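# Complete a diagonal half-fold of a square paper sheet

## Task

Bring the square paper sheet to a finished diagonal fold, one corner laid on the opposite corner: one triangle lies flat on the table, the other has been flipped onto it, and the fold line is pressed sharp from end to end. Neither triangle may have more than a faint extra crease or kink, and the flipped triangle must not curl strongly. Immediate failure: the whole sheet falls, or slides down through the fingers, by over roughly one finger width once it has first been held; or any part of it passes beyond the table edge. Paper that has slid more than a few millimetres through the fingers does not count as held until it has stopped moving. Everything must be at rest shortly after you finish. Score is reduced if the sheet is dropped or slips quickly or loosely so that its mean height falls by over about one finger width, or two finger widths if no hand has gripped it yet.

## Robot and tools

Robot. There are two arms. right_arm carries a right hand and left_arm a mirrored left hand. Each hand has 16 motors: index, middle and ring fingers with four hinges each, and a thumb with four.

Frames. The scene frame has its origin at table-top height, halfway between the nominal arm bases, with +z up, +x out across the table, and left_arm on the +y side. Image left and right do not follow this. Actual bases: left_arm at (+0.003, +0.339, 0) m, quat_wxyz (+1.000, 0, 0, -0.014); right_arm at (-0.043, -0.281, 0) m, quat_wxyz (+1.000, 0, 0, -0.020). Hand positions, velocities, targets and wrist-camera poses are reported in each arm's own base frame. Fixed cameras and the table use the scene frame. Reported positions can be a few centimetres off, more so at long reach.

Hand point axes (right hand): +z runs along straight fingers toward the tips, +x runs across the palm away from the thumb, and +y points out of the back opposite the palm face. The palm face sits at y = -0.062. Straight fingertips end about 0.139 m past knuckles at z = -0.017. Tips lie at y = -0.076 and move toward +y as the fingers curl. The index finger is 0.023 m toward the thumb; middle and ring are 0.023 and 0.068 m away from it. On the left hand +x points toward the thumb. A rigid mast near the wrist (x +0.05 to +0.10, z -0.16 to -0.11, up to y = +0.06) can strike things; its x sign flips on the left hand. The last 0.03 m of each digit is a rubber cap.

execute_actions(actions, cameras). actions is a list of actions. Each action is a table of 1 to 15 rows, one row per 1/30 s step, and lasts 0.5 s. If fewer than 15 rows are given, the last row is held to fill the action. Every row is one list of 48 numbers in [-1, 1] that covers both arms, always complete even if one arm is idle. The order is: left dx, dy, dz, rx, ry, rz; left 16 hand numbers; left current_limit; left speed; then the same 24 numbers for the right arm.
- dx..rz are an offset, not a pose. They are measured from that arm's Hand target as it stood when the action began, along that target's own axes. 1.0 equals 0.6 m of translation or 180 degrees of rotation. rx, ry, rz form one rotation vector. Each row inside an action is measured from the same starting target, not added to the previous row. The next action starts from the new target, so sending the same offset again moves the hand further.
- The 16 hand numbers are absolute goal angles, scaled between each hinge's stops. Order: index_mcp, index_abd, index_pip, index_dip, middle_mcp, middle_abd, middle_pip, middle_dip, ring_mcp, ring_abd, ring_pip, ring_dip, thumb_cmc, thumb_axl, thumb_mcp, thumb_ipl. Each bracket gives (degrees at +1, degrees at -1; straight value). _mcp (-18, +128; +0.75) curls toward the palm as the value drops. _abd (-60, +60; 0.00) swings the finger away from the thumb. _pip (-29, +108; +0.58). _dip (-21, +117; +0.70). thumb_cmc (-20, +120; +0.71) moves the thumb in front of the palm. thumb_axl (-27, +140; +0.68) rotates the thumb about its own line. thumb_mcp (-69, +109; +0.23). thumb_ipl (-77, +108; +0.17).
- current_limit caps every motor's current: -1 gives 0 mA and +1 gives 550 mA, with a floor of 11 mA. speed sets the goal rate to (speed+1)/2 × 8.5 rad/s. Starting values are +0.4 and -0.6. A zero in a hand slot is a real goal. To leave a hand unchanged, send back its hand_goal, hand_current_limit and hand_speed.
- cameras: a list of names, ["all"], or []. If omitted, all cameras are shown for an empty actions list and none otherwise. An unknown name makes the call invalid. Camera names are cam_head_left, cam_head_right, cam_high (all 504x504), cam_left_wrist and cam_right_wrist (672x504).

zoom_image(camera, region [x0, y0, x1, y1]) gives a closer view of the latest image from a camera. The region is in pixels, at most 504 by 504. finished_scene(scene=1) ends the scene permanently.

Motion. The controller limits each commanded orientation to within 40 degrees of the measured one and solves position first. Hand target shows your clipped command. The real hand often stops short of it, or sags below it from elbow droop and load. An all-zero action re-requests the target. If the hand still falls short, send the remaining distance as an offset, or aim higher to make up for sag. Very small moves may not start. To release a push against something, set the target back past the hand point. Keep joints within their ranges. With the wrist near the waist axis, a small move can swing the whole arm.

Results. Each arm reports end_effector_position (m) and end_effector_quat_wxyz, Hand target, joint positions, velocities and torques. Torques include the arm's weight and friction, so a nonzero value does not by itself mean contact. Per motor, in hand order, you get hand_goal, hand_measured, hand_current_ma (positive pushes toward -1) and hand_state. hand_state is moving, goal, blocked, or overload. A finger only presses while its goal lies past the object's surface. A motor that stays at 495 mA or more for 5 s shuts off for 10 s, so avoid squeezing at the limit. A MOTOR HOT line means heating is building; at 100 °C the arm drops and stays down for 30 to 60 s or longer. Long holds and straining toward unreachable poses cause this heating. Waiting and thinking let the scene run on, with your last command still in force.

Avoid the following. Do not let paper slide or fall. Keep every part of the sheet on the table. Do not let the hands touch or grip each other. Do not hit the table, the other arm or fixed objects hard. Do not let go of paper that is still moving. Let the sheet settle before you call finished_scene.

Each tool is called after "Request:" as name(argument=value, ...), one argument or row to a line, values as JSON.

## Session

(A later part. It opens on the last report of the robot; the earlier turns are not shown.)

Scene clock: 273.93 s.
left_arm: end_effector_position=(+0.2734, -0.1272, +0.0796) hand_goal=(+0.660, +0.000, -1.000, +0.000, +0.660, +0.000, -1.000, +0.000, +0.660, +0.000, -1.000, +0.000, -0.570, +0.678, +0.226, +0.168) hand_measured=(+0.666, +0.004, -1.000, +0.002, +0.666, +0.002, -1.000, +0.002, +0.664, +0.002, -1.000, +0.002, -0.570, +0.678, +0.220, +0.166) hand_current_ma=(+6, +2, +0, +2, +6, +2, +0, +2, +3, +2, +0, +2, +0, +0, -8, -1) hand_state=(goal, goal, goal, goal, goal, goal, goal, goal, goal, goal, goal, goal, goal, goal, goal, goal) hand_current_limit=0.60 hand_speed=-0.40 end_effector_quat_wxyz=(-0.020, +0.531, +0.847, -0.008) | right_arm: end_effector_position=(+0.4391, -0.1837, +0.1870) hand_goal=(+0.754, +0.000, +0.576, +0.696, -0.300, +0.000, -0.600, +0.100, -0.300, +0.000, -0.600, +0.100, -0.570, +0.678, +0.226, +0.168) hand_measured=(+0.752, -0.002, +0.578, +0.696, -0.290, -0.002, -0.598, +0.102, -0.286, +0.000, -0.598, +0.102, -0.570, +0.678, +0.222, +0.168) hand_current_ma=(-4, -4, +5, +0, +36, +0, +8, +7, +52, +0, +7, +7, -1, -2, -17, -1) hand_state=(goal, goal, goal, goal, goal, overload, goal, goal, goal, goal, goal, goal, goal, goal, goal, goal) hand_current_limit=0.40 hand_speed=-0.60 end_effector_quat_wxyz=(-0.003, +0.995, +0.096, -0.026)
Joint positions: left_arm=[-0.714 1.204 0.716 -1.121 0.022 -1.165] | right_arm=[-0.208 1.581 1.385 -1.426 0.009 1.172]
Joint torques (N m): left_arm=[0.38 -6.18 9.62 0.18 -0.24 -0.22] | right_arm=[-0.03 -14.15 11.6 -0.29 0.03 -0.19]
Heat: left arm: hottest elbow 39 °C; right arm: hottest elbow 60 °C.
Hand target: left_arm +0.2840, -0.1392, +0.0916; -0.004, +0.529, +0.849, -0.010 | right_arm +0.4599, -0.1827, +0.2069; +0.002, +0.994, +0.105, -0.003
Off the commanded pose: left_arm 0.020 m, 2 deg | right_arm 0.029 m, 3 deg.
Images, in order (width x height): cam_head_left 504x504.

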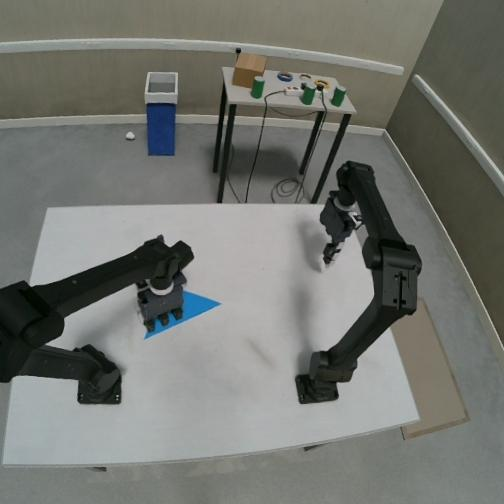

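Request:
execute_actions(
  actions=[
    [[0,0,0.03,0,0,-0.008,0.66,0,-1,0,0.66,0,-1,0,0.66,0,-1,0,-0.571,0.678,0.226,0.168,0.6,-0.4,0,0,0,0,0,0,0.754,0,0.576,0.696,-0.3,0,-0.6,0.1,-0.3,0,-0.6,0.1,-0.571,0.678,0.226,0.168,0.4,-0.6]],
  ],
  cameras=["cam_head_left"],
)

Request:
zoom_image(
  camera="cam_head_left",
  region=[130, 280, 210, 360],
)

Scene clock: 274.87 s.
left_arm: end_effector_position=(+0.2792, -0.1318, +0.0698) hand_goal=(+0.660, +0.000, -1.000, +0.000, +0.660, +0.000, -1.000, +0.000, +0.660, +0.000, -1.000, +0.000, -0.570, +0.678, +0.226, +0.168) hand_measured=(+0.666, +0.004, -1.000, +0.002, +0.666, +0.002, -1.000, +0.002, +0.664, +0.002, -1.000, +0.002, -0.570, +0.678, +0.220, +0.166) hand_current_ma=(+6, +2, +0, +2, +6, +2, +0, +2, +3, +2, +0, +2, +0, +0, -8, -1) hand_state=(goal, goal, goal, goal, goal, goal, goal, goal, goal, goal, goal, goal, goal, goal, goal, goal) hand_current_limit=0.60 hand_speed=-0.40 end_effector_quat_wxyz=(-0.015, +0.519, +0.854, -0.008) | right_arm: end_effector_position=(+0.4391, -0.1837, +0.1870) hand_goal=(+0.754, +0.000, +0.576, +0.696, -0.300, +0.000, -0.600, +0.100, -0.300, +0.000, -0.600, +0.100, -0.570, +0.678, +0.226, +0.168) hand_measured=(+0.752, -0.002, +0.578, +0.696, -0.290, -0.002, -0.598, +0.102, -0.286, +0.000, -0.598, +0.102, -0.570, +0.678, +0.222, +0.168) hand_current_ma=(-4, -4, +5, +0, +36, +0, +8, +7, +52, +0, +7, +7, -1, -2, -17, -1) hand_state=(goal, goal, goal, goal, goal, overload, goal, goal, goal, goal, goal, goal, goal, goal, goal, goal) hand_current_limit=0.40 hand_speed=-0.60 end_effector_quat_wxyz=(-0.003, +0.995, +0.096, -0.026)
Joint positions: left_arm=[-0.714 1.241 0.716 -1.073 0.022 -1.192] | right_arm=[-0.208 1.581 1.385 -1.426 0.009 1.172]
Joint torques (N m): left_arm=[0.21 -6.42 7.53 0.64 -0.25 -0.26] | right_arm=[0.03 -14.1 11.6 -0.31 0.03 -0.19]
Heat: left arm: hottest elbow 39 °C; right arm: hottest elbow 60 °C.
Hand target: left_arm +0.2837, -0.1394, +0.0736; -0.005, +0.518, +0.855, -0.010 | right_arm +0.4599, -0.1827, +0.2069; +0.002, +0.994, +0.105, -0.003
Off the commanded pose: left_arm 0.010 m, 1 deg | right_arm 0.029 m, 3 deg.
Images, in order (width x height): cam_head_left 504x504.

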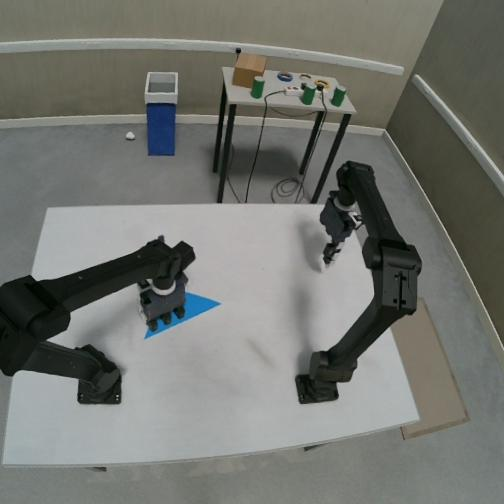

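Scaled by 6.300 from the camera's 504x504 image, which has a finer 720x720 frame.

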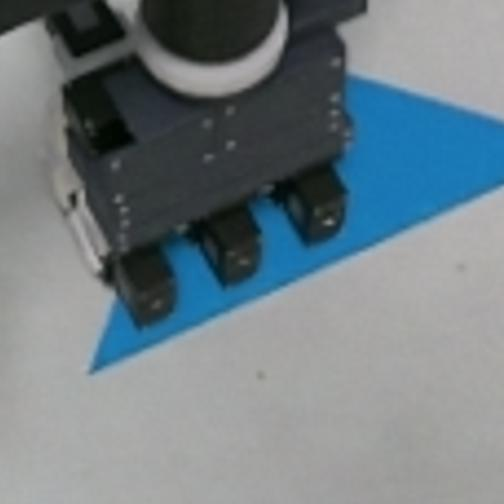

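Request:
execute_actions(
  actions=[
    [[0.018,-0.008,0.015,0,0,0,0.66,0,-1,0,0.66,0,-1,0,0.66,0,-1,0,-0.571,0.678,0.226,0.168,0.6,-0.4,0,0,0,0,0,0,0.754,0,0.576,0.696,-0.3,0,-0.6,0.1,-0.3,0,-0.6,0.1,-0.571,0.678,0.226,0.168,0.4,-0.6]],
  ],
  cameras=["cam_head_left"],
)

Request:
zoom_image(
  camera="cam_head_left",
  region=[130, 280, 210, 360],
)

Scene clock: 275.70 s.
left_arm: end_effector_position=(+0.2738, -0.1279, +0.0622) hand_goal=(+0.660, +0.000, -1.000, +0.000, +0.660, +0.000, -1.000, +0.000, +0.660, +0.000, -1.000, +0.000, -0.570, +0.678, +0.226, +0.168) hand_measured=(+0.666, +0.004, -1.000, +0.002, +0.666, +0.002, -1.000, +0.002, +0.664, +0.002, -1.000, +0.002, -0.570, +0.678, +0.220, +0.166) hand_current_ma=(+6, +2, +0, +2, +6, +2, +0, +2, +3, +2, +0, +2, +0, +0, -8, -1) hand_state=(goal, goal, goal, goal, goal, goal, goal, goal, goal, goal, goal, goal, goal, goal, goal, goal) hand_current_limit=0.60 hand_speed=-0.40 end_effector_quat_wxyz=(-0.014, +0.519, +0.855, -0.009) | right_arm: end_effector_position=(+0.4391, -0.1837, +0.1870) hand_goal=(+0.754, +0.000, +0.576, +0.696, -0.300, +0.000, -0.600, +0.100, -0.300, +0.000, -0.600, +0.100, -0.570, +0.678, +0.226, +0.168) hand_measured=(+0.752, -0.002, +0.578, +0.696, -0.290, -0.002, -0.598, +0.102, -0.286, +0.000, -0.598, +0.102, -0.570, +0.678, +0.222, +0.168) hand_current_ma=(-4, -4, +5, +0, +36, +0, +8, +7, +52, +0, +7, +7, -1, -2, -17, -1) hand_state=(goal, goal, goal, goal, goal, overload, goal, goal, goal, goal, goal, goal, goal, goal, goal, goal) hand_current_limit=0.40 hand_speed=-0.60 end_effector_quat_wxyz=(-0.003, +0.995, +0.096, -0.026)
Joint positions: left_arm=[-0.716 1.233 0.686 -1.049 0.022 -1.195] | right_arm=[-0.208 1.581 1.385 -1.426 0.009 1.172]
Joint torques (N m): left_arm=[0.15 -7.12 6.43 0.62 -0.24 -0.21] | right_arm=[0.03 -14.1 11.62 -0.28 0.03 -0.19]
Heat: left arm: hottest elbow 39 °C; right arm: hottest elbow 60 °C.
Hand target: left_arm +0.2743, -0.1322, +0.0647; -0.005, +0.518, +0.855, -0.010 | right_arm +0.4599, -0.1827, +0.2069; +0.002, +0.994, +0.105, -0.003
Off the commanded pose: left_arm 0.005 m, 1 deg | right_arm 0.029 m, 3 deg.
Images, in order (width x height): cam_head_left 504x504.

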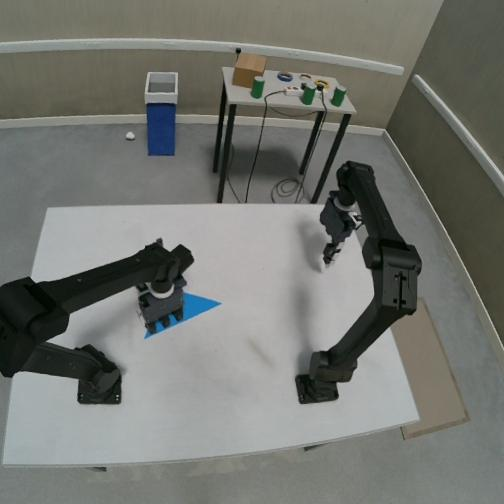

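Scaled by 6.300 from the camera's 504x504 image, which has a finer 720x720 frame.

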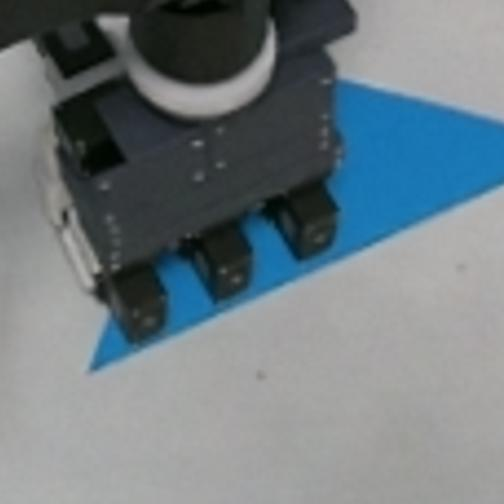

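Request:
execute_actions(
  actions=[
    [[0.007,-0.003,0.01,0,0,0,0.66,0,-1,0,0.66,0,-1,0,0.66,0,-1,0,-0.571,0.678,0.226,0.168,0.6,-0.4,0,0,0,0,0,0,0.754,0,0.576,0.696,-0.3,0,-0.6,0.1,-0.3,0,-0.6,0.1,-0.571,0.678,0.226,0.168,0.4,-0.6]],
    [[0.017,-0.0075,0.065,0.006,0.013,0,0.66,0,-1,0,0.66,0,-1,0,0.66,0,-1,0,-0.571,0.678,0.226,0.168,0.6,-0.4,0,0,0,0,0,0,0.754,0,0.576,0.696,-0.3,0,-0.6,0.1,-0.3,0,-0.6,0.1,-0.571,0.678,0.226,0.168,0.4,-0.6]],
  ],
  cameras=["cam_head_left"],
)

Request:
zoom_image(
  camera="cam_head_left",
  region=[130, 280, 210, 360],
)

Scene clock: 277.17 s.
left_arm: end_effector_position=(+0.2736, -0.1285, +0.0501) hand_goal=(+0.660, +0.000, -1.000, +0.000, +0.660, +0.000, -1.000, +0.000, +0.660, +0.000, -1.000, +0.000, -0.570, +0.678, +0.226, +0.168) hand_measured=(+0.666, +0.002, -1.000, +0.002, +0.666, +0.002, -1.000, +0.002, +0.666, +0.004, -1.000, +0.002, -0.570, +0.678, +0.220, +0.166) hand_current_ma=(+5, +2, +0, +2, +5, +1, +0, +2, +7, +3, +0, +2, +0, +0, -9, -1) hand_state=(goal, goal, goal, goal, goal, goal, goal, goal, goal, goal, goal, goal, goal, goal, goal, goal) hand_current_limit=0.60 hand_speed=-0.40 end_effector_quat_wxyz=(+0.002, +0.518, +0.855, -0.012) | right_arm: end_effector_position=(+0.4391, -0.1837, +0.1870) hand_goal=(+0.754, +0.000, +0.576, +0.696, -0.300, +0.000, -0.600, +0.100, -0.300, +0.000, -0.600, +0.100, -0.570, +0.678, +0.226, +0.168) hand_measured=(+0.752, -0.002, +0.578, +0.696, -0.290, -0.002, -0.598, +0.102, -0.286, +0.000, -0.598, +0.102, -0.570, +0.678, +0.222, +0.168) hand_current_ma=(-4, -4, +5, +0, +36, +0, +8, +7, +52, +0, +7, +7, -1, -2, -17, -1) hand_state=(goal, goal, goal, goal, goal, overload, goal, goal, goal, goal, goal, goal, goal, goal, goal, goal) hand_current_limit=0.40 hand_speed=-0.60 end_effector_quat_wxyz=(-0.003, +0.995, +0.096, -0.026)
Joint positions: left_arm=[-0.717 1.233 0.648 -0.978 0.022 -1.199] | right_arm=[-0.208 1.581 1.385 -1.426 0.009 1.172]
Joint torques (N m): left_arm=[-0.03 -2.32 3.18 1.78 -0.17 -0.22] | right_arm=[-0.03 -14.21 11.62 -0.25 0.03 -0.19]
Heat: left arm: hottest elbow 39 °C; right arm: hottest elbow 60 °C.
Hand target: left_arm +0.2613, -0.1229, +0.0198; -0.027, +0.518, +0.855, -0.007 | right_arm +0.4599, -0.1827, +0.2069; +0.002, +0.994, +0.105, -0.003
Off the commanded pose: left_arm 0.033 m, 3 deg | right_arm 0.029 m, 3 deg.
Images, in order (width x height): cam_head_left 504x504.

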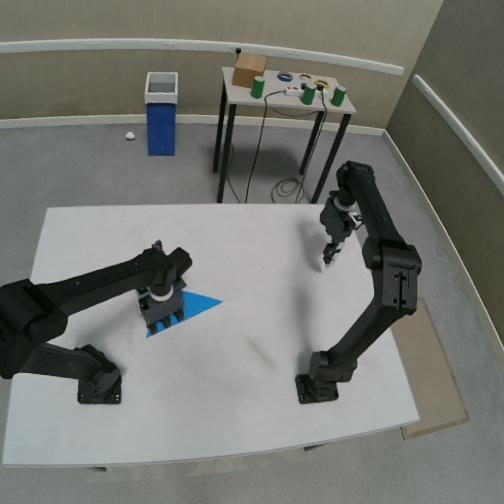

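Scaled by 6.300 from the camera's 504x504 image, which has a finer 720x720 frame.

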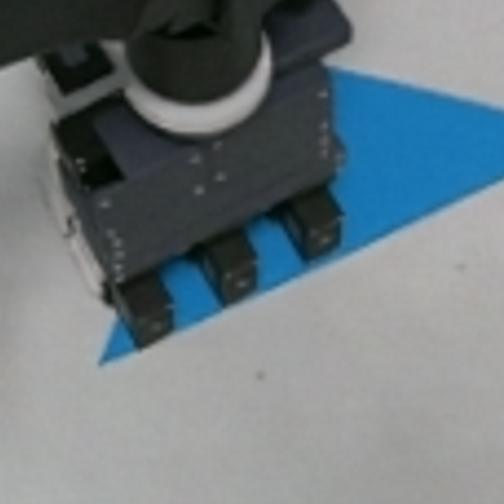

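Request:
execute_actions(
  actions=[
    [[0.017,-0.0045,0.065,0.006,0.013,0,0.66,0,-1,0,0.66,0,-1,0,0.66,0,-1,0,-0.571,0.678,0.226,0.168,0.6,-0.4,0,0,0,0,0,0,0.754,0,0.576,0.696,-0.3,0,-0.6,0.1,-0.3,0,-0.6,0.1,-0.571,0.678,0.226,0.168,0.4,-0.6]],
    [[0.017,-0.0075,0.065,0.006,0.013,0,0.66,0,-1,0,0.66,0,-1,0,0.66,0,-1,0,-0.571,0.678,0.226,0.168,0.6,-0.4,0,0,0,0,0,0,0.754,0,0.576,0.696,-0.3,0,-0.6,0.1,-0.3,0,-0.6,0.1,-0.571,0.678,0.226,0.168,0.4,-0.6]],
  ],
  cameras=["cam_head_left"],
)

Request:
zoom_image(
  camera="cam_head_left",
  region=[130, 280, 210, 360],
)

Scene clock: 278.93 s.
left_arm: end_effector_position=(+0.2694, -0.1253, +0.0452) hand_goal=(+0.660, +0.000, -1.000, +0.000, +0.660, +0.000, -1.000, +0.000, +0.660, +0.000, -1.000, +0.000, -0.570, +0.678, +0.226, +0.168) hand_measured=(+0.680, +0.006, -1.000, +0.002, +0.680, +0.006, -1.000, +0.002, +0.678, +0.006, -1.000, +0.002, -0.570, +0.678, +0.220, +0.166) hand_current_ma=(+34, +5, +0, +2, +33, +4, +0, +2, +29, +5, +0, +2, +0, +0, -9, -1) hand_state=(blocked, goal, goal, goal, blocked, goal, goal, goal, goal, goal, goal, goal, goal, goal, goal, goal) hand_current_limit=0.60 hand_speed=-0.40 end_effector_quat_wxyz=(+0.001, +0.519, +0.855, -0.007) | right_arm: end_effector_position=(+0.4391, -0.1837, +0.1870) hand_goal=(+0.754, +0.000, +0.576, +0.696, -0.300, +0.000, -0.600, +0.100, -0.300, +0.000, -0.600, +0.100, -0.570, +0.678, +0.226, +0.168) hand_measured=(+0.752, -0.002, +0.578, +0.696, -0.290, -0.002, -0.598, +0.102, -0.286, +0.000, -0.598, +0.102, -0.570, +0.678, +0.222, +0.168) hand_current_ma=(-4, -4, +5, +0, +36, +0, +8, +7, +52, +0, +7, +7, -1, -2, -17, -1) hand_state=(goal, goal, goal, goal, goal, overload, goal, goal, goal, goal, goal, goal, goal, goal, goal, goal) hand_current_limit=0.40 hand_speed=-0.60 end_effector_quat_wxyz=(-0.003, +0.995, +0.096, -0.026)
Joint positions: left_arm=[-0.725 1.231 0.629 -0.964 0.013 -1.205] | right_arm=[-0.208 1.581 1.385 -1.426 0.009 1.172]
Joint torques (N m): left_arm=[0.32 4.54 -3.96 4.98 0.56 -0.22] | right_arm=[0.03 -14.04 11.62 -0.28 0.03 -0.19]
Heat: left arm: hottest elbow 39 °C; right arm: hottest elbow 60 °C.
Hand target: left_arm +0.2399, -0.1059, -0.0564; -0.071, +0.518, +0.853, -0.002 | right_arm +0.4599, -0.1827, +0.2069; +0.002, +0.994, +0.105, -0.003
Off the commanded pose: left_arm 0.107 m, 8 deg | right_arm 0.029 m, 3 deg.
Images, in order (width x height): cam_head_left 504x504.

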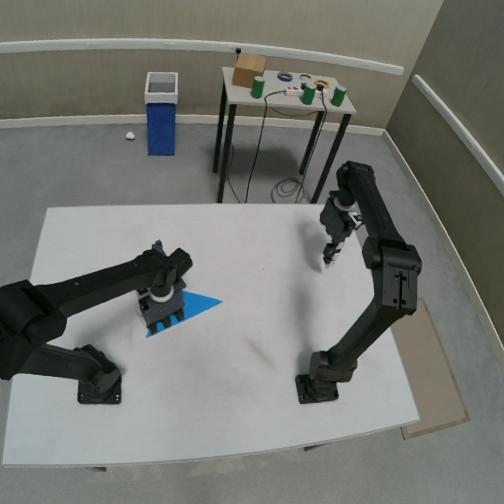

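Scaled by 6.300 from the camera's 504x504 image, which has a finer 720x720 frame.

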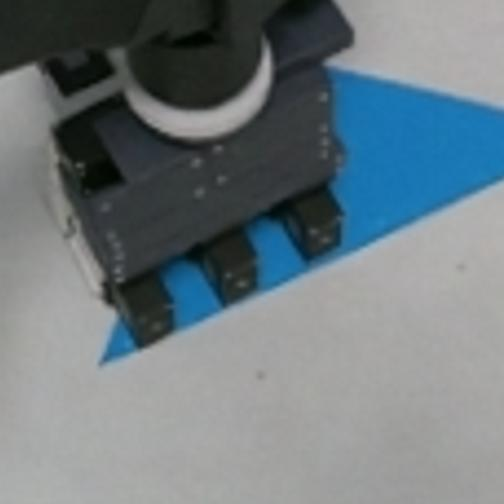

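Request:
execute_actions(
  actions=[
    [[-0.051,0.0195,-0.195,-0.018,-0.039,0,0.66,0,-1,0,0.66,0,-1,0,0.66,0,-1,0,-0.571,0.678,0.226,0.168,0.6,-0.4,0,0,0,0,0,0,0.754,0,0.576,0.696,-0.3,0,-0.6,0.1,-0.3,0,-0.6,0.1,-0.571,0.678,0.226,0.168,0.4,-0.6]],
    [[0,0,-0.05,0,0,0,0.66,0,-1,0,0.66,0,-1,0,0.66,0,-1,0,-0.571,0.678,0.226,0.168,0.6,-0.4,0,0,0,0,0,0,0.754,0,0.576,0.696,-0.3,0,-0.6,0.1,-0.3,0,-0.6,0.1,-0.571,0.678,0.226,0.168,0.4,-0.6]],
    [[-0.024,0,0.015,0,0,0,0.66,0,-1,0,0.66,0,-1,0,0.66,0,-1,0,-0.571,0.678,0.226,0.168,0.6,-0.4,0,0,0,0,0,0,0.754,0,0.576,0.696,-0.3,0,-0.6,0.1,-0.3,0,-0.6,0.1,-0.571,0.678,0.226,0.168,0.4,-0.6]],
  ],
  cameras=["cam_head_left"],
)

Request:
zoom_image(
  camera="cam_head_left",
  region=[130, 280, 210, 360],
)

Scene clock: 280.87 s.
left_arm: end_effector_position=(+0.2731, -0.1328, +0.0641) hand_goal=(+0.660, +0.000, -1.000, +0.000, +0.660, +0.000, -1.000, +0.000, +0.660, +0.000, -1.000, +0.000, -0.570, +0.678, +0.226, +0.168) hand_measured=(+0.666, +0.004, -1.000, +0.002, +0.666, +0.002, -1.000, +0.002, +0.664, +0.002, -1.000, +0.002, -0.570, +0.678, +0.220, +0.166) hand_current_ma=(+7, +2, +0, +2, +7, +2, +0, +2, +4, +1, +0, +2, +0, +0, -9, -1) hand_state=(goal, goal, goal, goal, goal, goal, goal, goal, goal, goal, goal, goal, goal, goal, goal, goal) hand_current_limit=0.60 hand_speed=-0.40 end_effector_quat_wxyz=(-0.027, +0.519, +0.854, -0.005) | right_arm: end_effector_position=(+0.4391, -0.1837, +0.1870) hand_goal=(+0.754, +0.000, +0.576, +0.696, -0.300, +0.000, -0.600, +0.100, -0.300, +0.000, -0.600, +0.100, -0.570, +0.678, +0.226, +0.168) hand_measured=(+0.752, -0.002, +0.578, +0.696, -0.290, -0.002, -0.598, +0.102, -0.286, +0.000, -0.598, +0.102, -0.570, +0.678, +0.222, +0.168) hand_current_ma=(-4, -4, +5, +0, +36, +0, +8, +7, +52, +0, +7, +7, -1, -2, -17, -1) hand_state=(goal, goal, goal, goal, goal, overload, goal, goal, goal, goal, goal, goal, goal, goal, goal, goal) hand_current_limit=0.40 hand_speed=-0.60 end_effector_quat_wxyz=(-0.003, +0.995, +0.096, -0.026)
Joint positions: left_arm=[-0.732 1.256 0.71 -1.076 0.02 -1.209] | right_arm=[-0.208 1.581 1.385 -1.426 0.009 1.172]
Joint torques (N m): left_arm=[0.56 -6.89 9.39 0.5 -0.18 -0.23] | right_arm=[-0.03 -14.1 11.6 -0.27 0.03 -0.19]
Heat: left arm: hottest elbow 39 °C; right arm: hottest elbow 60 °C.
Hand target: left_arm +0.2857, -0.1482, +0.0759; -0.004, +0.518, +0.855, -0.010 | right_arm +0.4599, -0.1827, +0.2069; +0.002, +0.994, +0.105, -0.003
Off the commanded pose: left_arm 0.023 m, 3 deg | right_arm 0.029 m, 3 deg.
Images, in order (width x height): cam_head_left 504x504.

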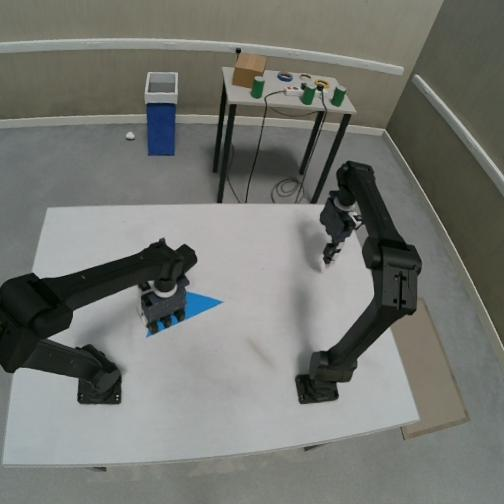

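Scaled by 6.300 from the camera's 504x504 image, which has a finer 720x720 frame.

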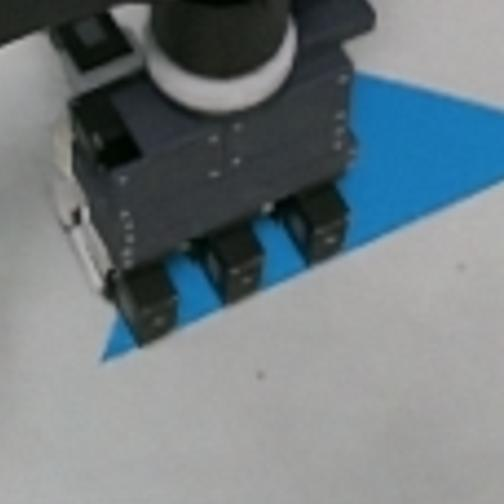

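Request:
execute_actions(
  actions=[
    [[-0.018,0,-0.015,0,0,0,0.66,0,-1,0,0.66,0,-1,0,0.66,0,-1,0,-0.571,0.678,0.226,0.168,0.6,-0.4,0,0,0,0,0,0,0.754,0,0.576,0.696,-0.3,0,-0.6,0.1,-0.3,0,-0.6,0.1,-0.571,0.678,0.226,0.168,0.4,-0.6]],
  ],
  cameras=["cam_head_left"],
)

Request:
zoom_image(
  camera="cam_head_left",
  region=[130, 280, 210, 360],
)

Scene clock: 281.80 s.
left_arm: end_effector_position=(+0.2837, -0.1472, +0.0760) hand_goal=(+0.660, +0.000, -1.000, +0.000, +0.660, +0.000, -1.000, +0.000, +0.660, +0.000, -1.000, +0.000, -0.570, +0.678, +0.226, +0.168) hand_measured=(+0.666, +0.004, -1.000, +0.002, +0.666, +0.002, -1.000, +0.002, +0.664, +0.002, -1.000, +0.002, -0.570, +0.678, +0.220, +0.166) hand_current_ma=(+7, +2, +0, +2, +7, +2, +0, +2, +4, +1, +0, +2, +0, +0, -9, -1) hand_state=(goal, goal, goal, goal, goal, goal, goal, goal, goal, goal, goal, goal, goal, goal, goal, goal) hand_current_limit=0.60 hand_speed=-0.40 end_effector_quat_wxyz=(-0.013, +0.520, +0.854, -0.008) | right_arm: end_effector_position=(+0.4391, -0.1837, +0.1870) hand_goal=(+0.754, +0.000, +0.576, +0.696, -0.300, +0.000, -0.600, +0.100, -0.300, +0.000, -0.600, +0.100, -0.570, +0.678, +0.226, +0.168) hand_measured=(+0.752, -0.002, +0.578, +0.696, -0.290, -0.002, -0.598, +0.102, -0.286, +0.000, -0.598, +0.102, -0.570, +0.678, +0.222, +0.168) hand_current_ma=(-4, -4, +5, +0, +36, +0, +8, +7, +52, +0, +7, +7, -1, -2, -17, -1) hand_state=(goal, goal, goal, goal, goal, overload, goal, goal, goal, goal, goal, goal, goal, goal, goal, goal) hand_current_limit=0.40 hand_speed=-0.60 end_effector_quat_wxyz=(-0.003, +0.995, +0.096, -0.026)
Joint positions: left_arm=[-0.743 1.266 0.755 -1.082 0.021 -1.22] | right_arm=[-0.208 1.581 1.385 -1.426 0.009 1.172]
Joint torques (N m): left_arm=[-0.09 -6.65 9.22 -0.08 -0.18 -0.24] | right_arm=[-0.03 -14.1 11.59 -0.29 0.03 -0.19]
Heat: left arm: hottest elbow 39 °C; right arm: hottest elbow 60 °C.
Hand target: left_arm +0.2908, -0.1577, +0.0849; -0.004, +0.518, +0.855, -0.010 | right_arm +0.4599, -0.1827, +0.2069; +0.002, +0.994, +0.105, -0.003
Off the commanded pose: left_arm 0.016 m, 1 deg | right_arm 0.029 m, 3 deg.
Images, in order (width x height): cam_head_left 504x504.

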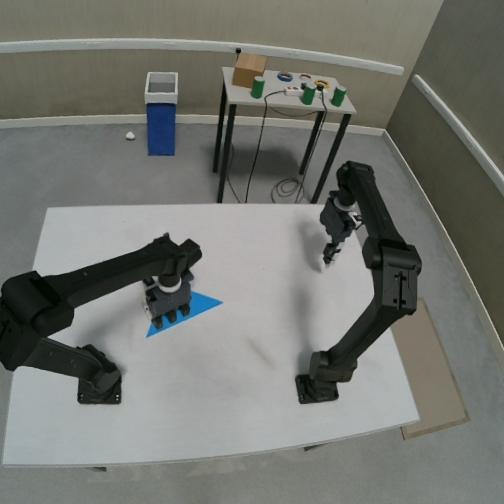

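Scaled by 6.300 from the camera's 504x504 image, which has a finer 720x720 frame.

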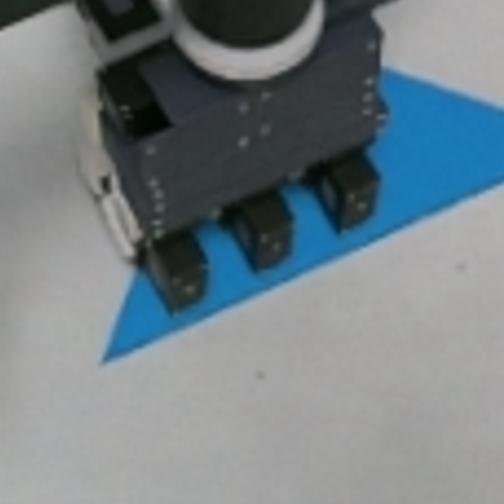

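Request:
execute_actions(
  actions=[
    [[0.012,0,0.03,0,0,0,0.66,0,-1,0,0.66,0,-1,0,0.66,0,-1,0,-0.571,0.678,0.226,0.168,0.6,-0.4,0,0,0,0,0,0,0.754,0,0.576,0.696,-0.3,0,-0.6,0.1,-0.3,0,-0.6,0.1,-0.571,0.678,0.226,0.168,0.4,-0.6]],
  ],
  cameras=["cam_head_left"],
)

Request:
zoom_image(
  camera="cam_head_left",
  region=[130, 280, 210, 360],
)

Scene clock: 282.70 s.
left_arm: end_effector_position=(+0.2871, -0.1503, +0.0698) hand_goal=(+0.660, +0.000, -1.000, +0.000, +0.660, +0.000, -1.000, +0.000, +0.660, +0.000, -1.000, +0.000, -0.570, +0.678, +0.226, +0.168) hand_measured=(+0.666, +0.004, -1.000, +0.002, +0.666, +0.002, -1.000, +0.002, +0.664, +0.002, -1.000, +0.002, -0.570, +0.678, +0.220, +0.166) hand_current_ma=(+7, +2, +0, +2, +7, +2, +0, +2, +4, +1, +0, +2, +0, +0, -9, -1) hand_state=(goal, goal, goal, goal, goal, goal, goal, goal, goal, goal, goal, goal, goal, goal, goal, goal) hand_current_limit=0.60 hand_speed=-0.40 end_effector_quat_wxyz=(-0.005, +0.520, +0.854, -0.010) | right_arm: end_effector_position=(+0.4391, -0.1837, +0.1870) hand_goal=(+0.754, +0.000, +0.576, +0.696, -0.300, +0.000, -0.600, +0.100, -0.300, +0.000, -0.600, +0.100, -0.570, +0.678, +0.226, +0.168) hand_measured=(+0.752, -0.002, +0.578, +0.696, -0.290, -0.002, -0.598, +0.102, -0.286, +0.000, -0.598, +0.102, -0.570, +0.678, +0.222, +0.168) hand_current_ma=(-4, -4, +5, +0, +36, +0, +8, +7, +52, +0, +7, +7, -1, -2, -17, -1) hand_state=(goal, goal, goal, goal, goal, overload, goal, goal, goal, goal, goal, goal, goal, goal, goal, goal) hand_current_limit=0.40 hand_speed=-0.60 end_effector_quat_wxyz=(-0.003, +0.995, +0.096, -0.026)
Joint positions: left_arm=[-0.743 1.278 0.747 -1.046 0.021 -1.22] | right_arm=[-0.208 1.581 1.385 -1.426 0.009 1.172]
Joint torques (N m): left_arm=[0.62 -6.95 6.34 0.72 -0.21 -0.18] | right_arm=[0.03 -14.1 11.6 -0.27 0.03 -0.19]
Heat: left arm: hottest elbow 39 °C; right arm: hottest elbow 60 °C.
Hand target: left_arm +0.2872, -0.1516, +0.0669; -0.004, +0.518, +0.855, -0.010 | right_arm +0.4599, -0.1827, +0.2069; +0.002, +0.994, +0.105, -0.003
Off the commanded pose: left_arm 0.003 m, 0 deg | right_arm 0.029 m, 3 deg.
Images, in order (width x height): cam_head_left 504x504.

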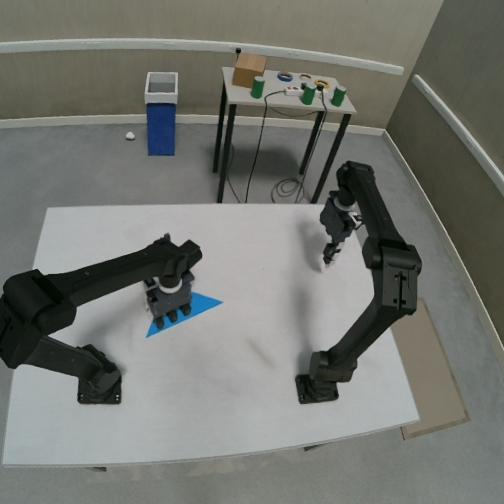

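Scaled by 6.300 from the camera's 504x504 image, which has a finer 720x720 frame.

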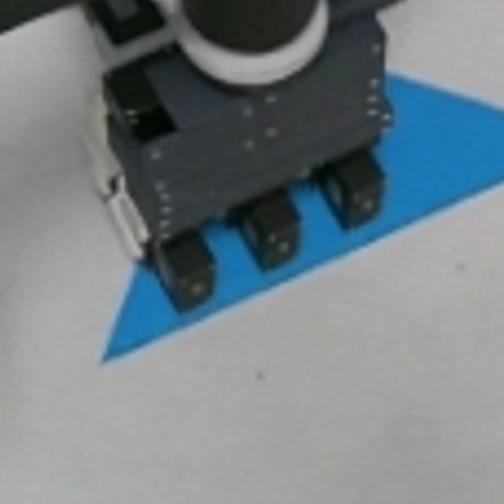

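Request:
execute_actions(
  actions=[
    [[0.006,-0.004,0.016,0,0,0,0.66,0,-1,0,0.66,0,-1,0,0.66,0,-1,0,-0.571,0.678,0.226,0.168,0.6,-0.4,0,0,0,0,0,0,0.754,0,0.576,0.696,-0.3,0,-0.6,0.1,-0.3,0,-0.6,0.1,-0.571,0.678,0.226,0.168,0.4,-0.6]],
    [[0.017,-0.007,0.065,0.006,0.013,0,0.66,0,-1,0,0.66,0,-1,0,0.66,0,-1,0,-0.571,0.678,0.226,0.168,0.6,-0.4,0,0,0,0,0,0,0.754,0,0.576,0.696,-0.3,0,-0.6,0.1,-0.3,0,-0.6,0.1,-0.571,0.678,0.226,0.168,0.4,-0.6]],
  ],
  cameras=["cam_head_left"],
)

Request:
zoom_image(
  camera="cam_head_left",
  region=[130, 280, 210, 360],
)

Scene clock: 285.23 s.
left_arm: end_effector_position=(+0.2865, -0.1502, +0.0518) hand_goal=(+0.660, +0.000, -1.000, +0.000, +0.660, +0.000, -1.000, +0.000, +0.660, +0.000, -1.000, +0.000, -0.570, +0.678, +0.226, +0.168) hand_measured=(+0.670, +0.002, -1.000, +0.002, +0.668, +0.002, -1.000, +0.002, +0.668, +0.002, -1.000, +0.002, -0.570, +0.678, +0.220, +0.166) hand_current_ma=(+11, +2, +0, +2, +10, +2, +0, +2, +10, +1, +0, +2, +0, +0, -9, -1) hand_state=(goal, goal, goal, goal, goal, goal, goal, goal, goal, goal, goal, goal, goal, goal, goal, goal) hand_current_limit=0.60 hand_speed=-0.40 end_effector_quat_wxyz=(+0.007, +0.519, +0.855, -0.013) | right_arm: end_effector_position=(+0.4391, -0.1837, +0.1870) hand_goal=(+0.754, +0.000, +0.576, +0.696, -0.300, +0.000, -0.600, +0.100, -0.300, +0.000, -0.600, +0.100, -0.570, +0.678, +0.226, +0.168) hand_measured=(+0.752, -0.002, +0.578, +0.696, -0.290, -0.002, -0.598, +0.102, -0.286, +0.000, -0.598, +0.102, -0.570, +0.678, +0.222, +0.168) hand_current_ma=(-4, -4, +5, +0, +36, +0, +8, +7, +52, +0, +7, +7, -1, -2, -17, -1) hand_state=(goal, goal, goal, goal, goal, overload, goal, goal, goal, goal, goal, goal, goal, goal, goal, goal) hand_current_limit=0.40 hand_speed=-0.60 end_effector_quat_wxyz=(-0.003, +0.995, +0.096, -0.026)
Joint positions: left_arm=[-0.743 1.292 0.703 -0.964 0.023 -1.223] | right_arm=[-0.208 1.581 1.385 -1.426 0.009 1.172]
Joint torques (N m): left_arm=[0.56 -2.78 3.18 1.65 -0.13 -0.19] | right_arm=[0.03 -14.15 11.6 -0.27 0.03 -0.19]
Heat: left arm: hottest elbow 39 °C; right arm: hottest elbow 60 °C.
Hand target: left_arm +0.2741, -0.1431, +0.0185; -0.027, +0.518, +0.855, -0.007 | right_arm +0.4599, -0.1827, +0.2069; +0.002, +0.994, +0.105, -0.003
Off the commanded pose: left_arm 0.036 m, 4 deg | right_arm 0.029 m, 3 deg.
Images, in order (width x height): cam_head_left 504x504.

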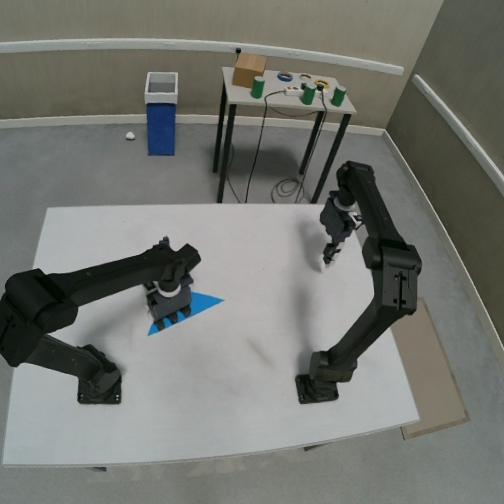

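Scaled by 6.300 from the camera's 504x504 image, which has a finer 720x720 frame.

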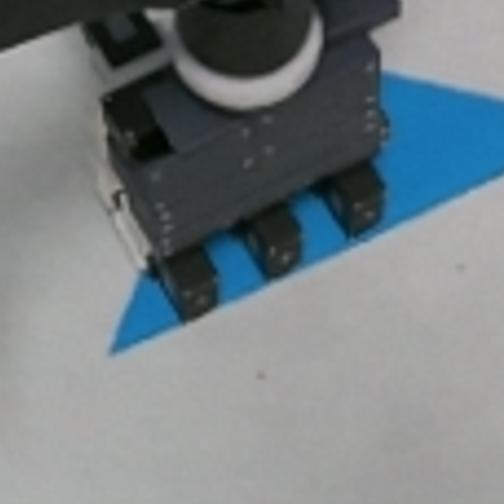

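Request:
execute_actions(
  actions=[
    [[0.017,-0.006,0.065,0.006,0.013,0,0.66,0,-1,0,0.66,0,-1,0,0.66,0,-1,0,-0.571,0.678,0.226,0.168,0.6,-0.4,0,0,0,0,0,0,0.754,0,0.576,0.696,-0.3,0,-0.6,0.1,-0.3,0,-0.6,0.1,-0.571,0.678,0.226,0.168,0.4,-0.6]],
    [[0.017,-0.0075,0.065,0.006,0.013,0,0.66,0,-1,0,0.66,0,-1,0,0.66,0,-1,0,-0.571,0.678,0.226,0.168,0.6,-0.4,0,0,0,0,0,0,0.754,0,0.576,0.696,-0.3,0,-0.6,0.1,-0.3,0,-0.6,0.1,-0.571,0.678,0.226,0.168,0.4,-0.6]],
    [[-0.051,0.0205,-0.195,-0.018,-0.039,0,0.66,0,-1,0,0.66,0,-1,0,0.66,0,-1,0,-0.571,0.678,0.226,0.168,0.6,-0.4,0,0,0,0,0,0,0.754,0,0.576,0.696,-0.3,0,-0.6,0.1,-0.3,0,-0.6,0.1,-0.571,0.678,0.226,0.168,0.4,-0.6]],
    [[0,0,-0.08,0,0,0,0.66,0,-1,0,0.66,0,-1,0,0.66,0,-1,0,-0.571,0.678,0.226,0.168,0.6,-0.4,0,0,0,0,0,0,0.754,0,0.576,0.696,-0.3,0,-0.6,0.1,-0.3,0,-0.6,0.1,-0.571,0.678,0.226,0.168,0.4,-0.6]],
    [[0,0,-0.04,0,0,0,0.66,0,-1,0,0.66,0,-1,0,0.66,0,-1,0,-0.571,0.678,0.226,0.168,0.6,-0.4,0,0,0,0,0,0,0.754,0,0.576,0.696,-0.3,0,-0.6,0.1,-0.3,0,-0.6,0.1,-0.571,0.678,0.226,0.168,0.4,-0.6]],
    [[-0.10,0,0,0,0,0,0.66,0,-1,0,0.66,0,-1,0,0.66,0,-1,0,-0.571,0.678,0.226,0.168,0.6,-0.4,0,0,0,0,0,0,0.754,0,0.576,0.696,-0.3,0,-0.6,0.1,-0.3,0,-0.6,0.1,-0.571,0.678,0.226,0.168,0.4,-0.6]],
    [[-0.10,0,0,0,0,0,0.66,0,-1,0,0.66,0,-1,0,0.66,0,-1,0,-0.571,0.678,0.226,0.168,0.6,-0.4,0,0,0,0,0,0,0.754,0,0.576,0.696,-0.3,0,-0.6,0.1,-0.3,0,-0.6,0.1,-0.571,0.678,0.226,0.168,0.4,-0.6]],
  ],
  cameras=["cam_head_left", "cam_high"],
)

Request:
zoom_image(
  camera="cam_head_left",
  region=[130, 280, 230, 360],
)

Request:
zoom_image(
  camera="cam_high",
  region=[120, 160, 220, 280],
)

Scene clock: 289.33 s.
left_arm: end_effector_position=(+0.3424, -0.2542, +0.1142) hand_goal=(+0.660, +0.000, -1.000, +0.000, +0.660, +0.000, -1.000, +0.000, +0.660, +0.000, -1.000, +0.000, -0.570, +0.678, +0.226, +0.168) hand_measured=(+0.666, +0.002, -1.000, +0.002, +0.666, +0.002, -1.000, +0.002, +0.664, +0.000, -1.000, +0.002, -0.570, +0.678, +0.220, +0.166) hand_current_ma=(+5, +2, +0, +2, +5, +1, +0, +2, +4, +0, +0, +2, +0, +0, -9, -1) hand_state=(goal, goal, goal, goal, goal, goal, goal, goal, goal, goal, goal, goal, goal, goal, goal, goal) hand_current_limit=0.60 hand_speed=-0.40 end_effector_quat_wxyz=(-0.018, +0.523, +0.852, -0.007) | right_arm: end_effector_position=(+0.4391, -0.1837, +0.1870) hand_goal=(+0.754, +0.000, +0.576, +0.696, -0.300, +0.000, -0.600, +0.100, -0.300, +0.000, -0.600, +0.100, -0.570, +0.678, +0.226, +0.168) hand_measured=(+0.752, -0.002, +0.578, +0.696, -0.290, -0.002, -0.598, +0.102, -0.286, +0.000, -0.598, +0.102, -0.570, +0.678, +0.222, +0.168) hand_current_ma=(-4, -4, +5, +0, +36, +0, +8, +7, +52, +0, +7, +7, -1, -2, -17, -1) hand_state=(goal, goal, goal, goal, goal, overload, goal, goal, goal, goal, goal, goal, goal, goal, goal, goal) hand_current_limit=0.40 hand_speed=-0.60 end_effector_quat_wxyz=(-0.003, +0.995, +0.096, -0.026)
Joint positions: left_arm=[-0.836 1.528 1.13 -1.203 0.023 -1.305] | right_arm=[-0.208 1.581 1.385 -1.426 0.009 1.172]
Joint torques (N m): left_arm=[0.97 -11.63 9.07 0.09 -0.28 -0.25] | right_arm=[-0.03 -13.98 11.58 -0.29 0.03 -0.19]
Heat: left arm: hottest elbow 39 °C; right arm: hottest elbow 61 °C.
Hand target: left_arm +0.3482, -0.2614, +0.1258; -0.004, +0.518, +0.855, -0.010 | right_arm +0.4599, -0.1827, +0.2069; +0.002, +0.994, +0.105, -0.003
Off the commanded pose: left_arm 0.015 m, 2 deg | right_arm 0.029 m, 3 deg.
Images, in order (width x height): cam_head_left 504x504, cam_high 504x504.

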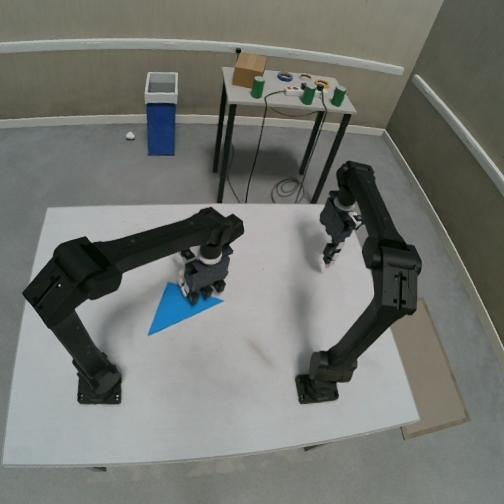

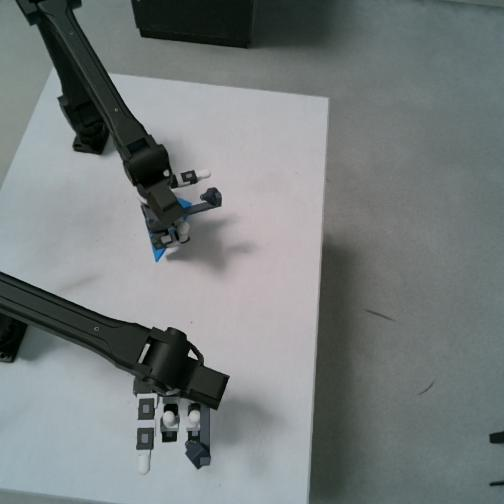

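Scaled by 5.040 from the camera's 504x504 image, which has a finer 720x720 frame.

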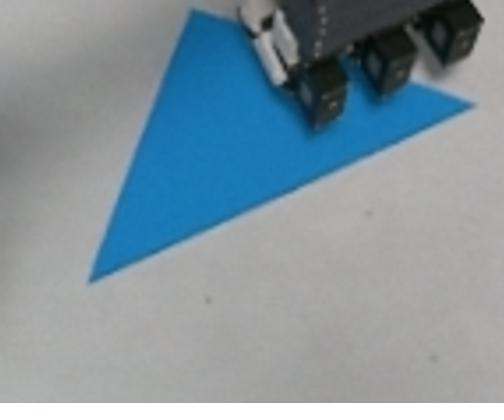

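Scaled by 4.200 from the camera's 504x504 image, which has a finer 720x720 frame.

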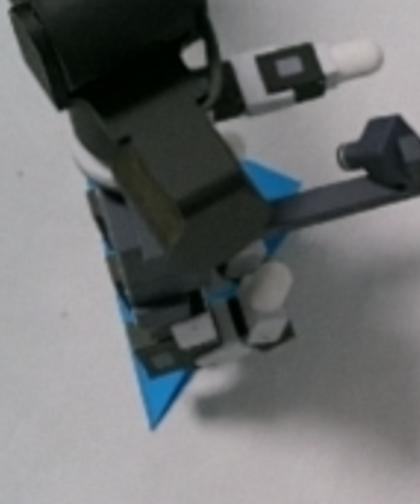

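Request:
execute_actions(
  actions=[
    [[0.015,0,0.05,0,0,0,0.66,0,-1,0,0.66,0,-1,0,0.66,0,-1,0,-0.571,0.678,0.226,0.168,0.6,-0.4,0,0,0,0,0,0,0.754,0,0.576,0.696,-0.3,0,-0.6,0.1,-0.3,0,-0.6,0.1,-0.571,0.678,0.226,0.168,0.4,-0.6]],
  ],
  cameras=["cam_head_left"],
)

Request:
zoom_image(
  camera="cam_head_left",
  region=[150, 270, 230, 350],
)

Scene clock: 290.23 s.
left_arm: end_effector_position=(+0.3410, -0.2525, +0.0971) hand_goal=(+0.660, +0.000, -1.000, +0.000, +0.660, +0.000, -1.000, +0.000, +0.660, +0.000, -1.000, +0.000, -0.570, +0.678, +0.226, +0.168) hand_measured=(+0.666, +0.002, -1.000, +0.002, +0.666, +0.002, -1.000, +0.002, +0.664, +0.000, -1.000, +0.002, -0.570, +0.678, +0.220, +0.166) hand_current_ma=(+5, +2, +0, +2, +5, +1, +0, +2, +4, +0, +0, +2, +0, +0, -9, -1) hand_state=(goal, goal, goal, goal, goal, goal, goal, goal, goal, goal, goal, goal, goal, goal, goal, goal) hand_current_limit=0.60 hand_speed=-0.40 end_effector_quat_wxyz=(-0.008, +0.523, +0.852, -0.009) | right_arm: end_effector_position=(+0.4391, -0.1837, +0.1870) hand_goal=(+0.754, +0.000, +0.576, +0.696, -0.300, +0.000, -0.600, +0.100, -0.300, +0.000, -0.600, +0.100, -0.570, +0.678, +0.226, +0.168) hand_measured=(+0.752, -0.002, +0.578, +0.696, -0.290, -0.002, -0.598, +0.102, -0.286, +0.000, -0.598, +0.102, -0.570, +0.678, +0.222, +0.168) hand_current_ma=(-4, -4, +5, +0, +36, +0, +8, +7, +52, +0, +7, +7, -1, -2, -17, -1) hand_state=(goal, goal, goal, goal, goal, overload, goal, goal, goal, goal, goal, goal, goal, goal, goal, goal) hand_current_limit=0.40 hand_speed=-0.60 end_effector_quat_wxyz=(-0.003, +0.995, +0.096, -0.026)
Joint positions: left_arm=[-0.836 1.529 1.082 -1.134 0.023 -1.306] | right_arm=[-0.208 1.581 1.385 -1.426 0.009 1.172]
Joint torques (N m): left_arm=[1.26 -10.52 6.91 0.61 -0.28 -0.19] | right_arm=[0.09 -14.1 11.6 -0.28 0.03 -0.19]
Heat: left arm: hottest elbow 39 °C; right arm: hottest elbow 61 °C.
Hand target: left_arm +0.3434, -0.2537, +0.0957; -0.004, +0.518, +0.855, -0.010 | right_arm +0.4599, -0.1827, +0.2069; +0.002, +0.994, +0.105, -0.003
Off the commanded pose: left_arm 0.003 m, 1 deg | right_arm 0.029 m, 3 deg.
Images, in order (width x height): cam_head_left 504x504.

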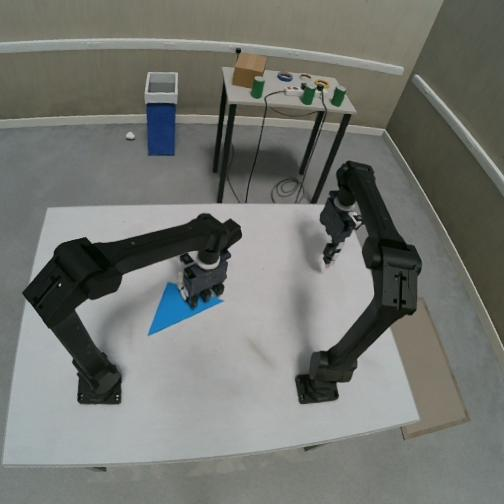

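Scaled by 6.300 from the camera's 504x504 image, which has a finer 720x720 frame.

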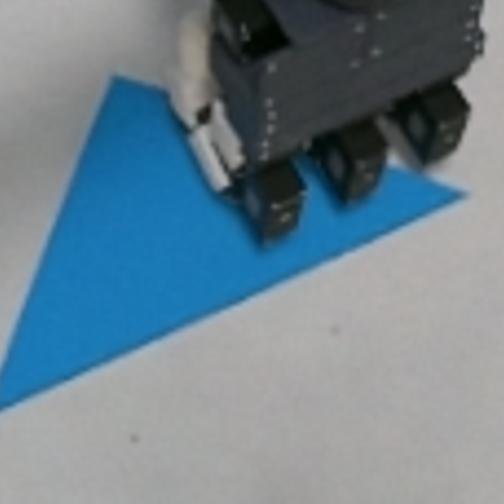

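Request:
execute_actions(
  actions=[
    [[0.028,-0.004,0.04,0,0,0,0.66,0,-1,0,0.66,0,-1,0,0.66,0,-1,0,-0.571,0.678,0.226,0.168,0.6,-0.4,0,0,0,0,0,0,0.754,0,0.576,0.696,-0.3,0,-0.6,0.1,-0.3,0,-0.6,0.1,-0.571,0.678,0.226,0.168,0.4,-0.6]],
  ],
  cameras=["cam_head_left"],
)

Request:
zoom_image(
  camera="cam_head_left",
  region=[150, 270, 230, 350],
)

Scene clock: 291.10 s.
left_arm: end_effector_position=(+0.3279, -0.2380, +0.0697) hand_goal=(+0.660, +0.000, -1.000, +0.000, +0.660, +0.000, -1.000, +0.000, +0.660, +0.000, -1.000, +0.000, -0.570, +0.678, +0.226, +0.168) hand_measured=(+0.664, +0.002, -1.000, +0.002, +0.664, +0.002, -1.000, +0.002, +0.664, +0.000, -1.000, +0.002, -0.572, +0.678, +0.220, +0.166) hand_current_ma=(+5, +2, +0, +2, +5, +1, +0, +2, +4, +0, +0, +2, +0, +0, -9, -1) hand_state=(goal, goal, goal, goal, goal, goal, goal, goal, goal, goal, goal, goal, goal, goal, goal, goal) hand_current_limit=0.60 hand_speed=-0.40 end_effector_quat_wxyz=(-0.013, +0.523, +0.852, -0.008) | right_arm: end_effector_position=(+0.4391, -0.1837, +0.1870) hand_goal=(+0.754, +0.000, +0.576, +0.696, -0.300, +0.000, -0.600, +0.100, -0.300, +0.000, -0.600, +0.100, -0.570, +0.678, +0.226, +0.168) hand_measured=(+0.752, -0.002, +0.578, +0.696, -0.290, -0.002, -0.598, +0.102, -0.286, +0.000, -0.598, +0.102, -0.570, +0.678, +0.222, +0.168) hand_current_ma=(-4, -4, +5, +0, +36, +0, +8, +7, +52, +0, +7, +7, -1, -2, -17, -1) hand_state=(goal, goal, goal, goal, goal, overload, goal, goal, goal, goal, goal, goal, goal, goal, goal, goal) hand_current_limit=0.40 hand_speed=-0.60 end_effector_quat_wxyz=(-0.003, +0.995, +0.096, -0.026)
Joint positions: left_arm=[-0.836 1.523 0.994 -1.062 0.022 -1.306] | right_arm=[-0.208 1.581 1.385 -1.426 0.009 1.172]
Joint torques (N m): left_arm=[0.91 -10.58 7.08 0.64 -0.29 -0.19] | right_arm=[0.03 -14.1 11.6 -0.27 0.03 -0.19]
Heat: left arm: hottest elbow 39 °C; right arm: hottest elbow 61 °C.
Hand target: left_arm +0.3331, -0.2403, +0.0718; -0.004, +0.518, +0.855, -0.010 | right_arm +0.4599, -0.1827, +0.2069; +0.002, +0.994, +0.105, -0.003
Off the commanded pose: left_arm 0.006 m, 1 deg | right_arm 0.029 m, 3 deg.
Images, in order (width x height): cam_head_left 504x504.

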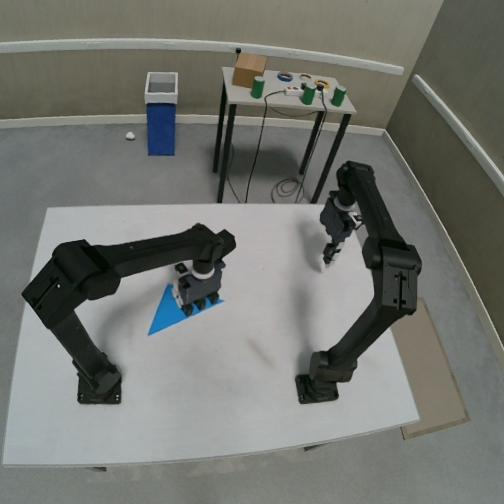

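Scaled by 6.300 from the camera's 504x504 image, which has a finer 720x720 frame.

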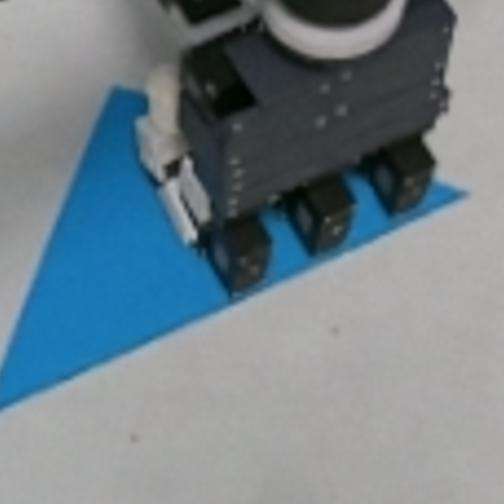

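Request:
execute_actions(
  actions=[
    [[0.003,0.001,0.02,0,0,0.004,0.66,0,-1,0,0.66,0,-1,0,0.66,0,-1,0,-0.571,0.678,0.226,0.168,0.6,-0.4,0,0,0,0,0,0,0.754,0,0.576,0.696,-0.3,0,-0.6,0.1,-0.3,0,-0.6,0.1,-0.571,0.678,0.226,0.168,0.4,-0.6]],
    [[0.0175,-0.0053,0.065,0.0044,0.0145,0,0.66,0,-1,0,0.66,0,-1,0,0.66,0,-1,0,-0.571,0.678,0.226,0.168,0.6,-0.4,0,0,0,0,0,0,0.754,0,0.576,0.696,-0.3,0,-0.6,0.1,-0.3,0,-0.6,0.1,-0.571,0.678,0.226,0.168,0.4,-0.6]],
  ],
  cameras=["cam_head_left"],
)

Request:
zoom_image(
  camera="cam_head_left",
  region=[150, 270, 230, 350],
)

Scene clock: 292.53 s.
left_arm: end_effector_position=(+0.3324, -0.2416, +0.0548) hand_goal=(+0.660, +0.000, -1.000, +0.000, +0.660, +0.000, -1.000, +0.000, +0.660, +0.000, -1.000, +0.000, -0.570, +0.678, +0.226, +0.168) hand_measured=(+0.668, +0.002, -1.000, +0.002, +0.668, +0.002, -1.000, +0.002, +0.670, -0.002, -1.000, +0.002, -0.570, +0.678, +0.220, +0.166) hand_current_ma=(+8, +1, +0, +2, +9, +1, +0, +2, +11, +0, +0, +2, +0, +0, -9, -1) hand_state=(goal, goal, goal, goal, goal, goal, goal, goal, goal, goal, goal, goal, goal, goal, goal, goal) hand_current_limit=0.60 hand_speed=-0.40 end_effector_quat_wxyz=(+0.007, +0.522, +0.853, -0.013) | right_arm: end_effector_position=(+0.4391, -0.1837, +0.1870) hand_goal=(+0.754, +0.000, +0.576, +0.696, -0.300, +0.000, -0.600, +0.100, -0.300, +0.000, -0.600, +0.100, -0.570, +0.678, +0.226, +0.168) hand_measured=(+0.752, -0.002, +0.578, +0.696, -0.290, -0.002, -0.598, +0.102, -0.286, +0.000, -0.598, +0.102, -0.570, +0.678, +0.222, +0.168) hand_current_ma=(-4, -4, +5, +0, +36, +0, +8, +7, +52, +0, +7, +7, -1, -2, -17, -1) hand_state=(goal, goal, goal, goal, goal, overload, goal, goal, goal, goal, goal, goal, goal, goal, goal, goal) hand_current_limit=0.40 hand_speed=-0.60 end_effector_quat_wxyz=(-0.003, +0.995, +0.096, -0.026)
Joint positions: left_arm=[-0.834 1.535 0.961 -0.977 0.021 -1.306] | right_arm=[-0.208 1.581 1.385 -1.426 0.009 1.172]
Joint torques (N m): left_arm=[0.91 -6.48 4 0.91 -0.12 0] | right_arm=[0.03 -14.1 11.6 -0.29 0.03 -0.19]
Heat: left arm: hottest elbow 39 °C; right arm: hottest elbow 61 °C.
Hand target: left_arm +0.3243, -0.2312, +0.0208; -0.027, +0.524, +0.851, -0.004 | right_arm +0.4599, -0.1827, +0.2069; +0.002, +0.994, +0.105, -0.003
Off the commanded pose: left_arm 0.036 m, 4 deg | right_arm 0.029 m, 3 deg.
Images, in order (width x height): cam_head_left 504x504.

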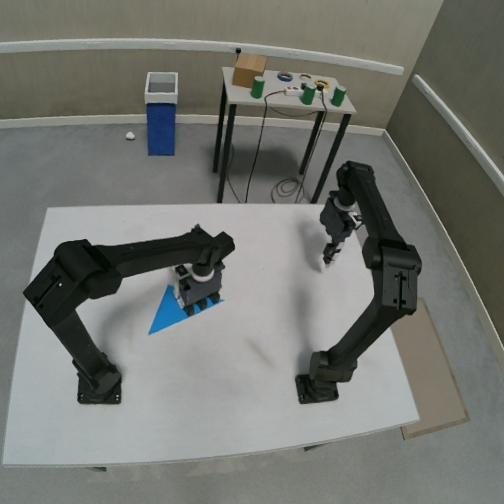

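Scaled by 6.300 from the camera's 504x504 image, which has a finer 720x720 frame.

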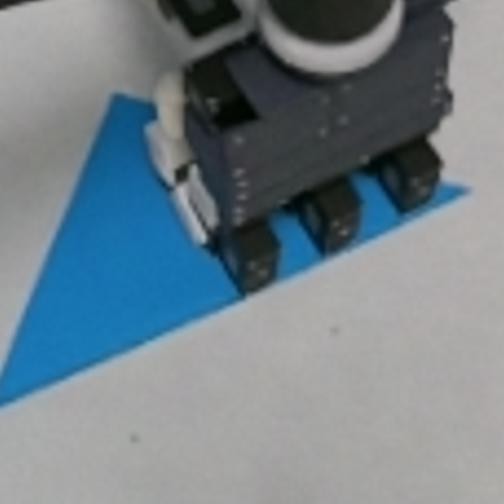

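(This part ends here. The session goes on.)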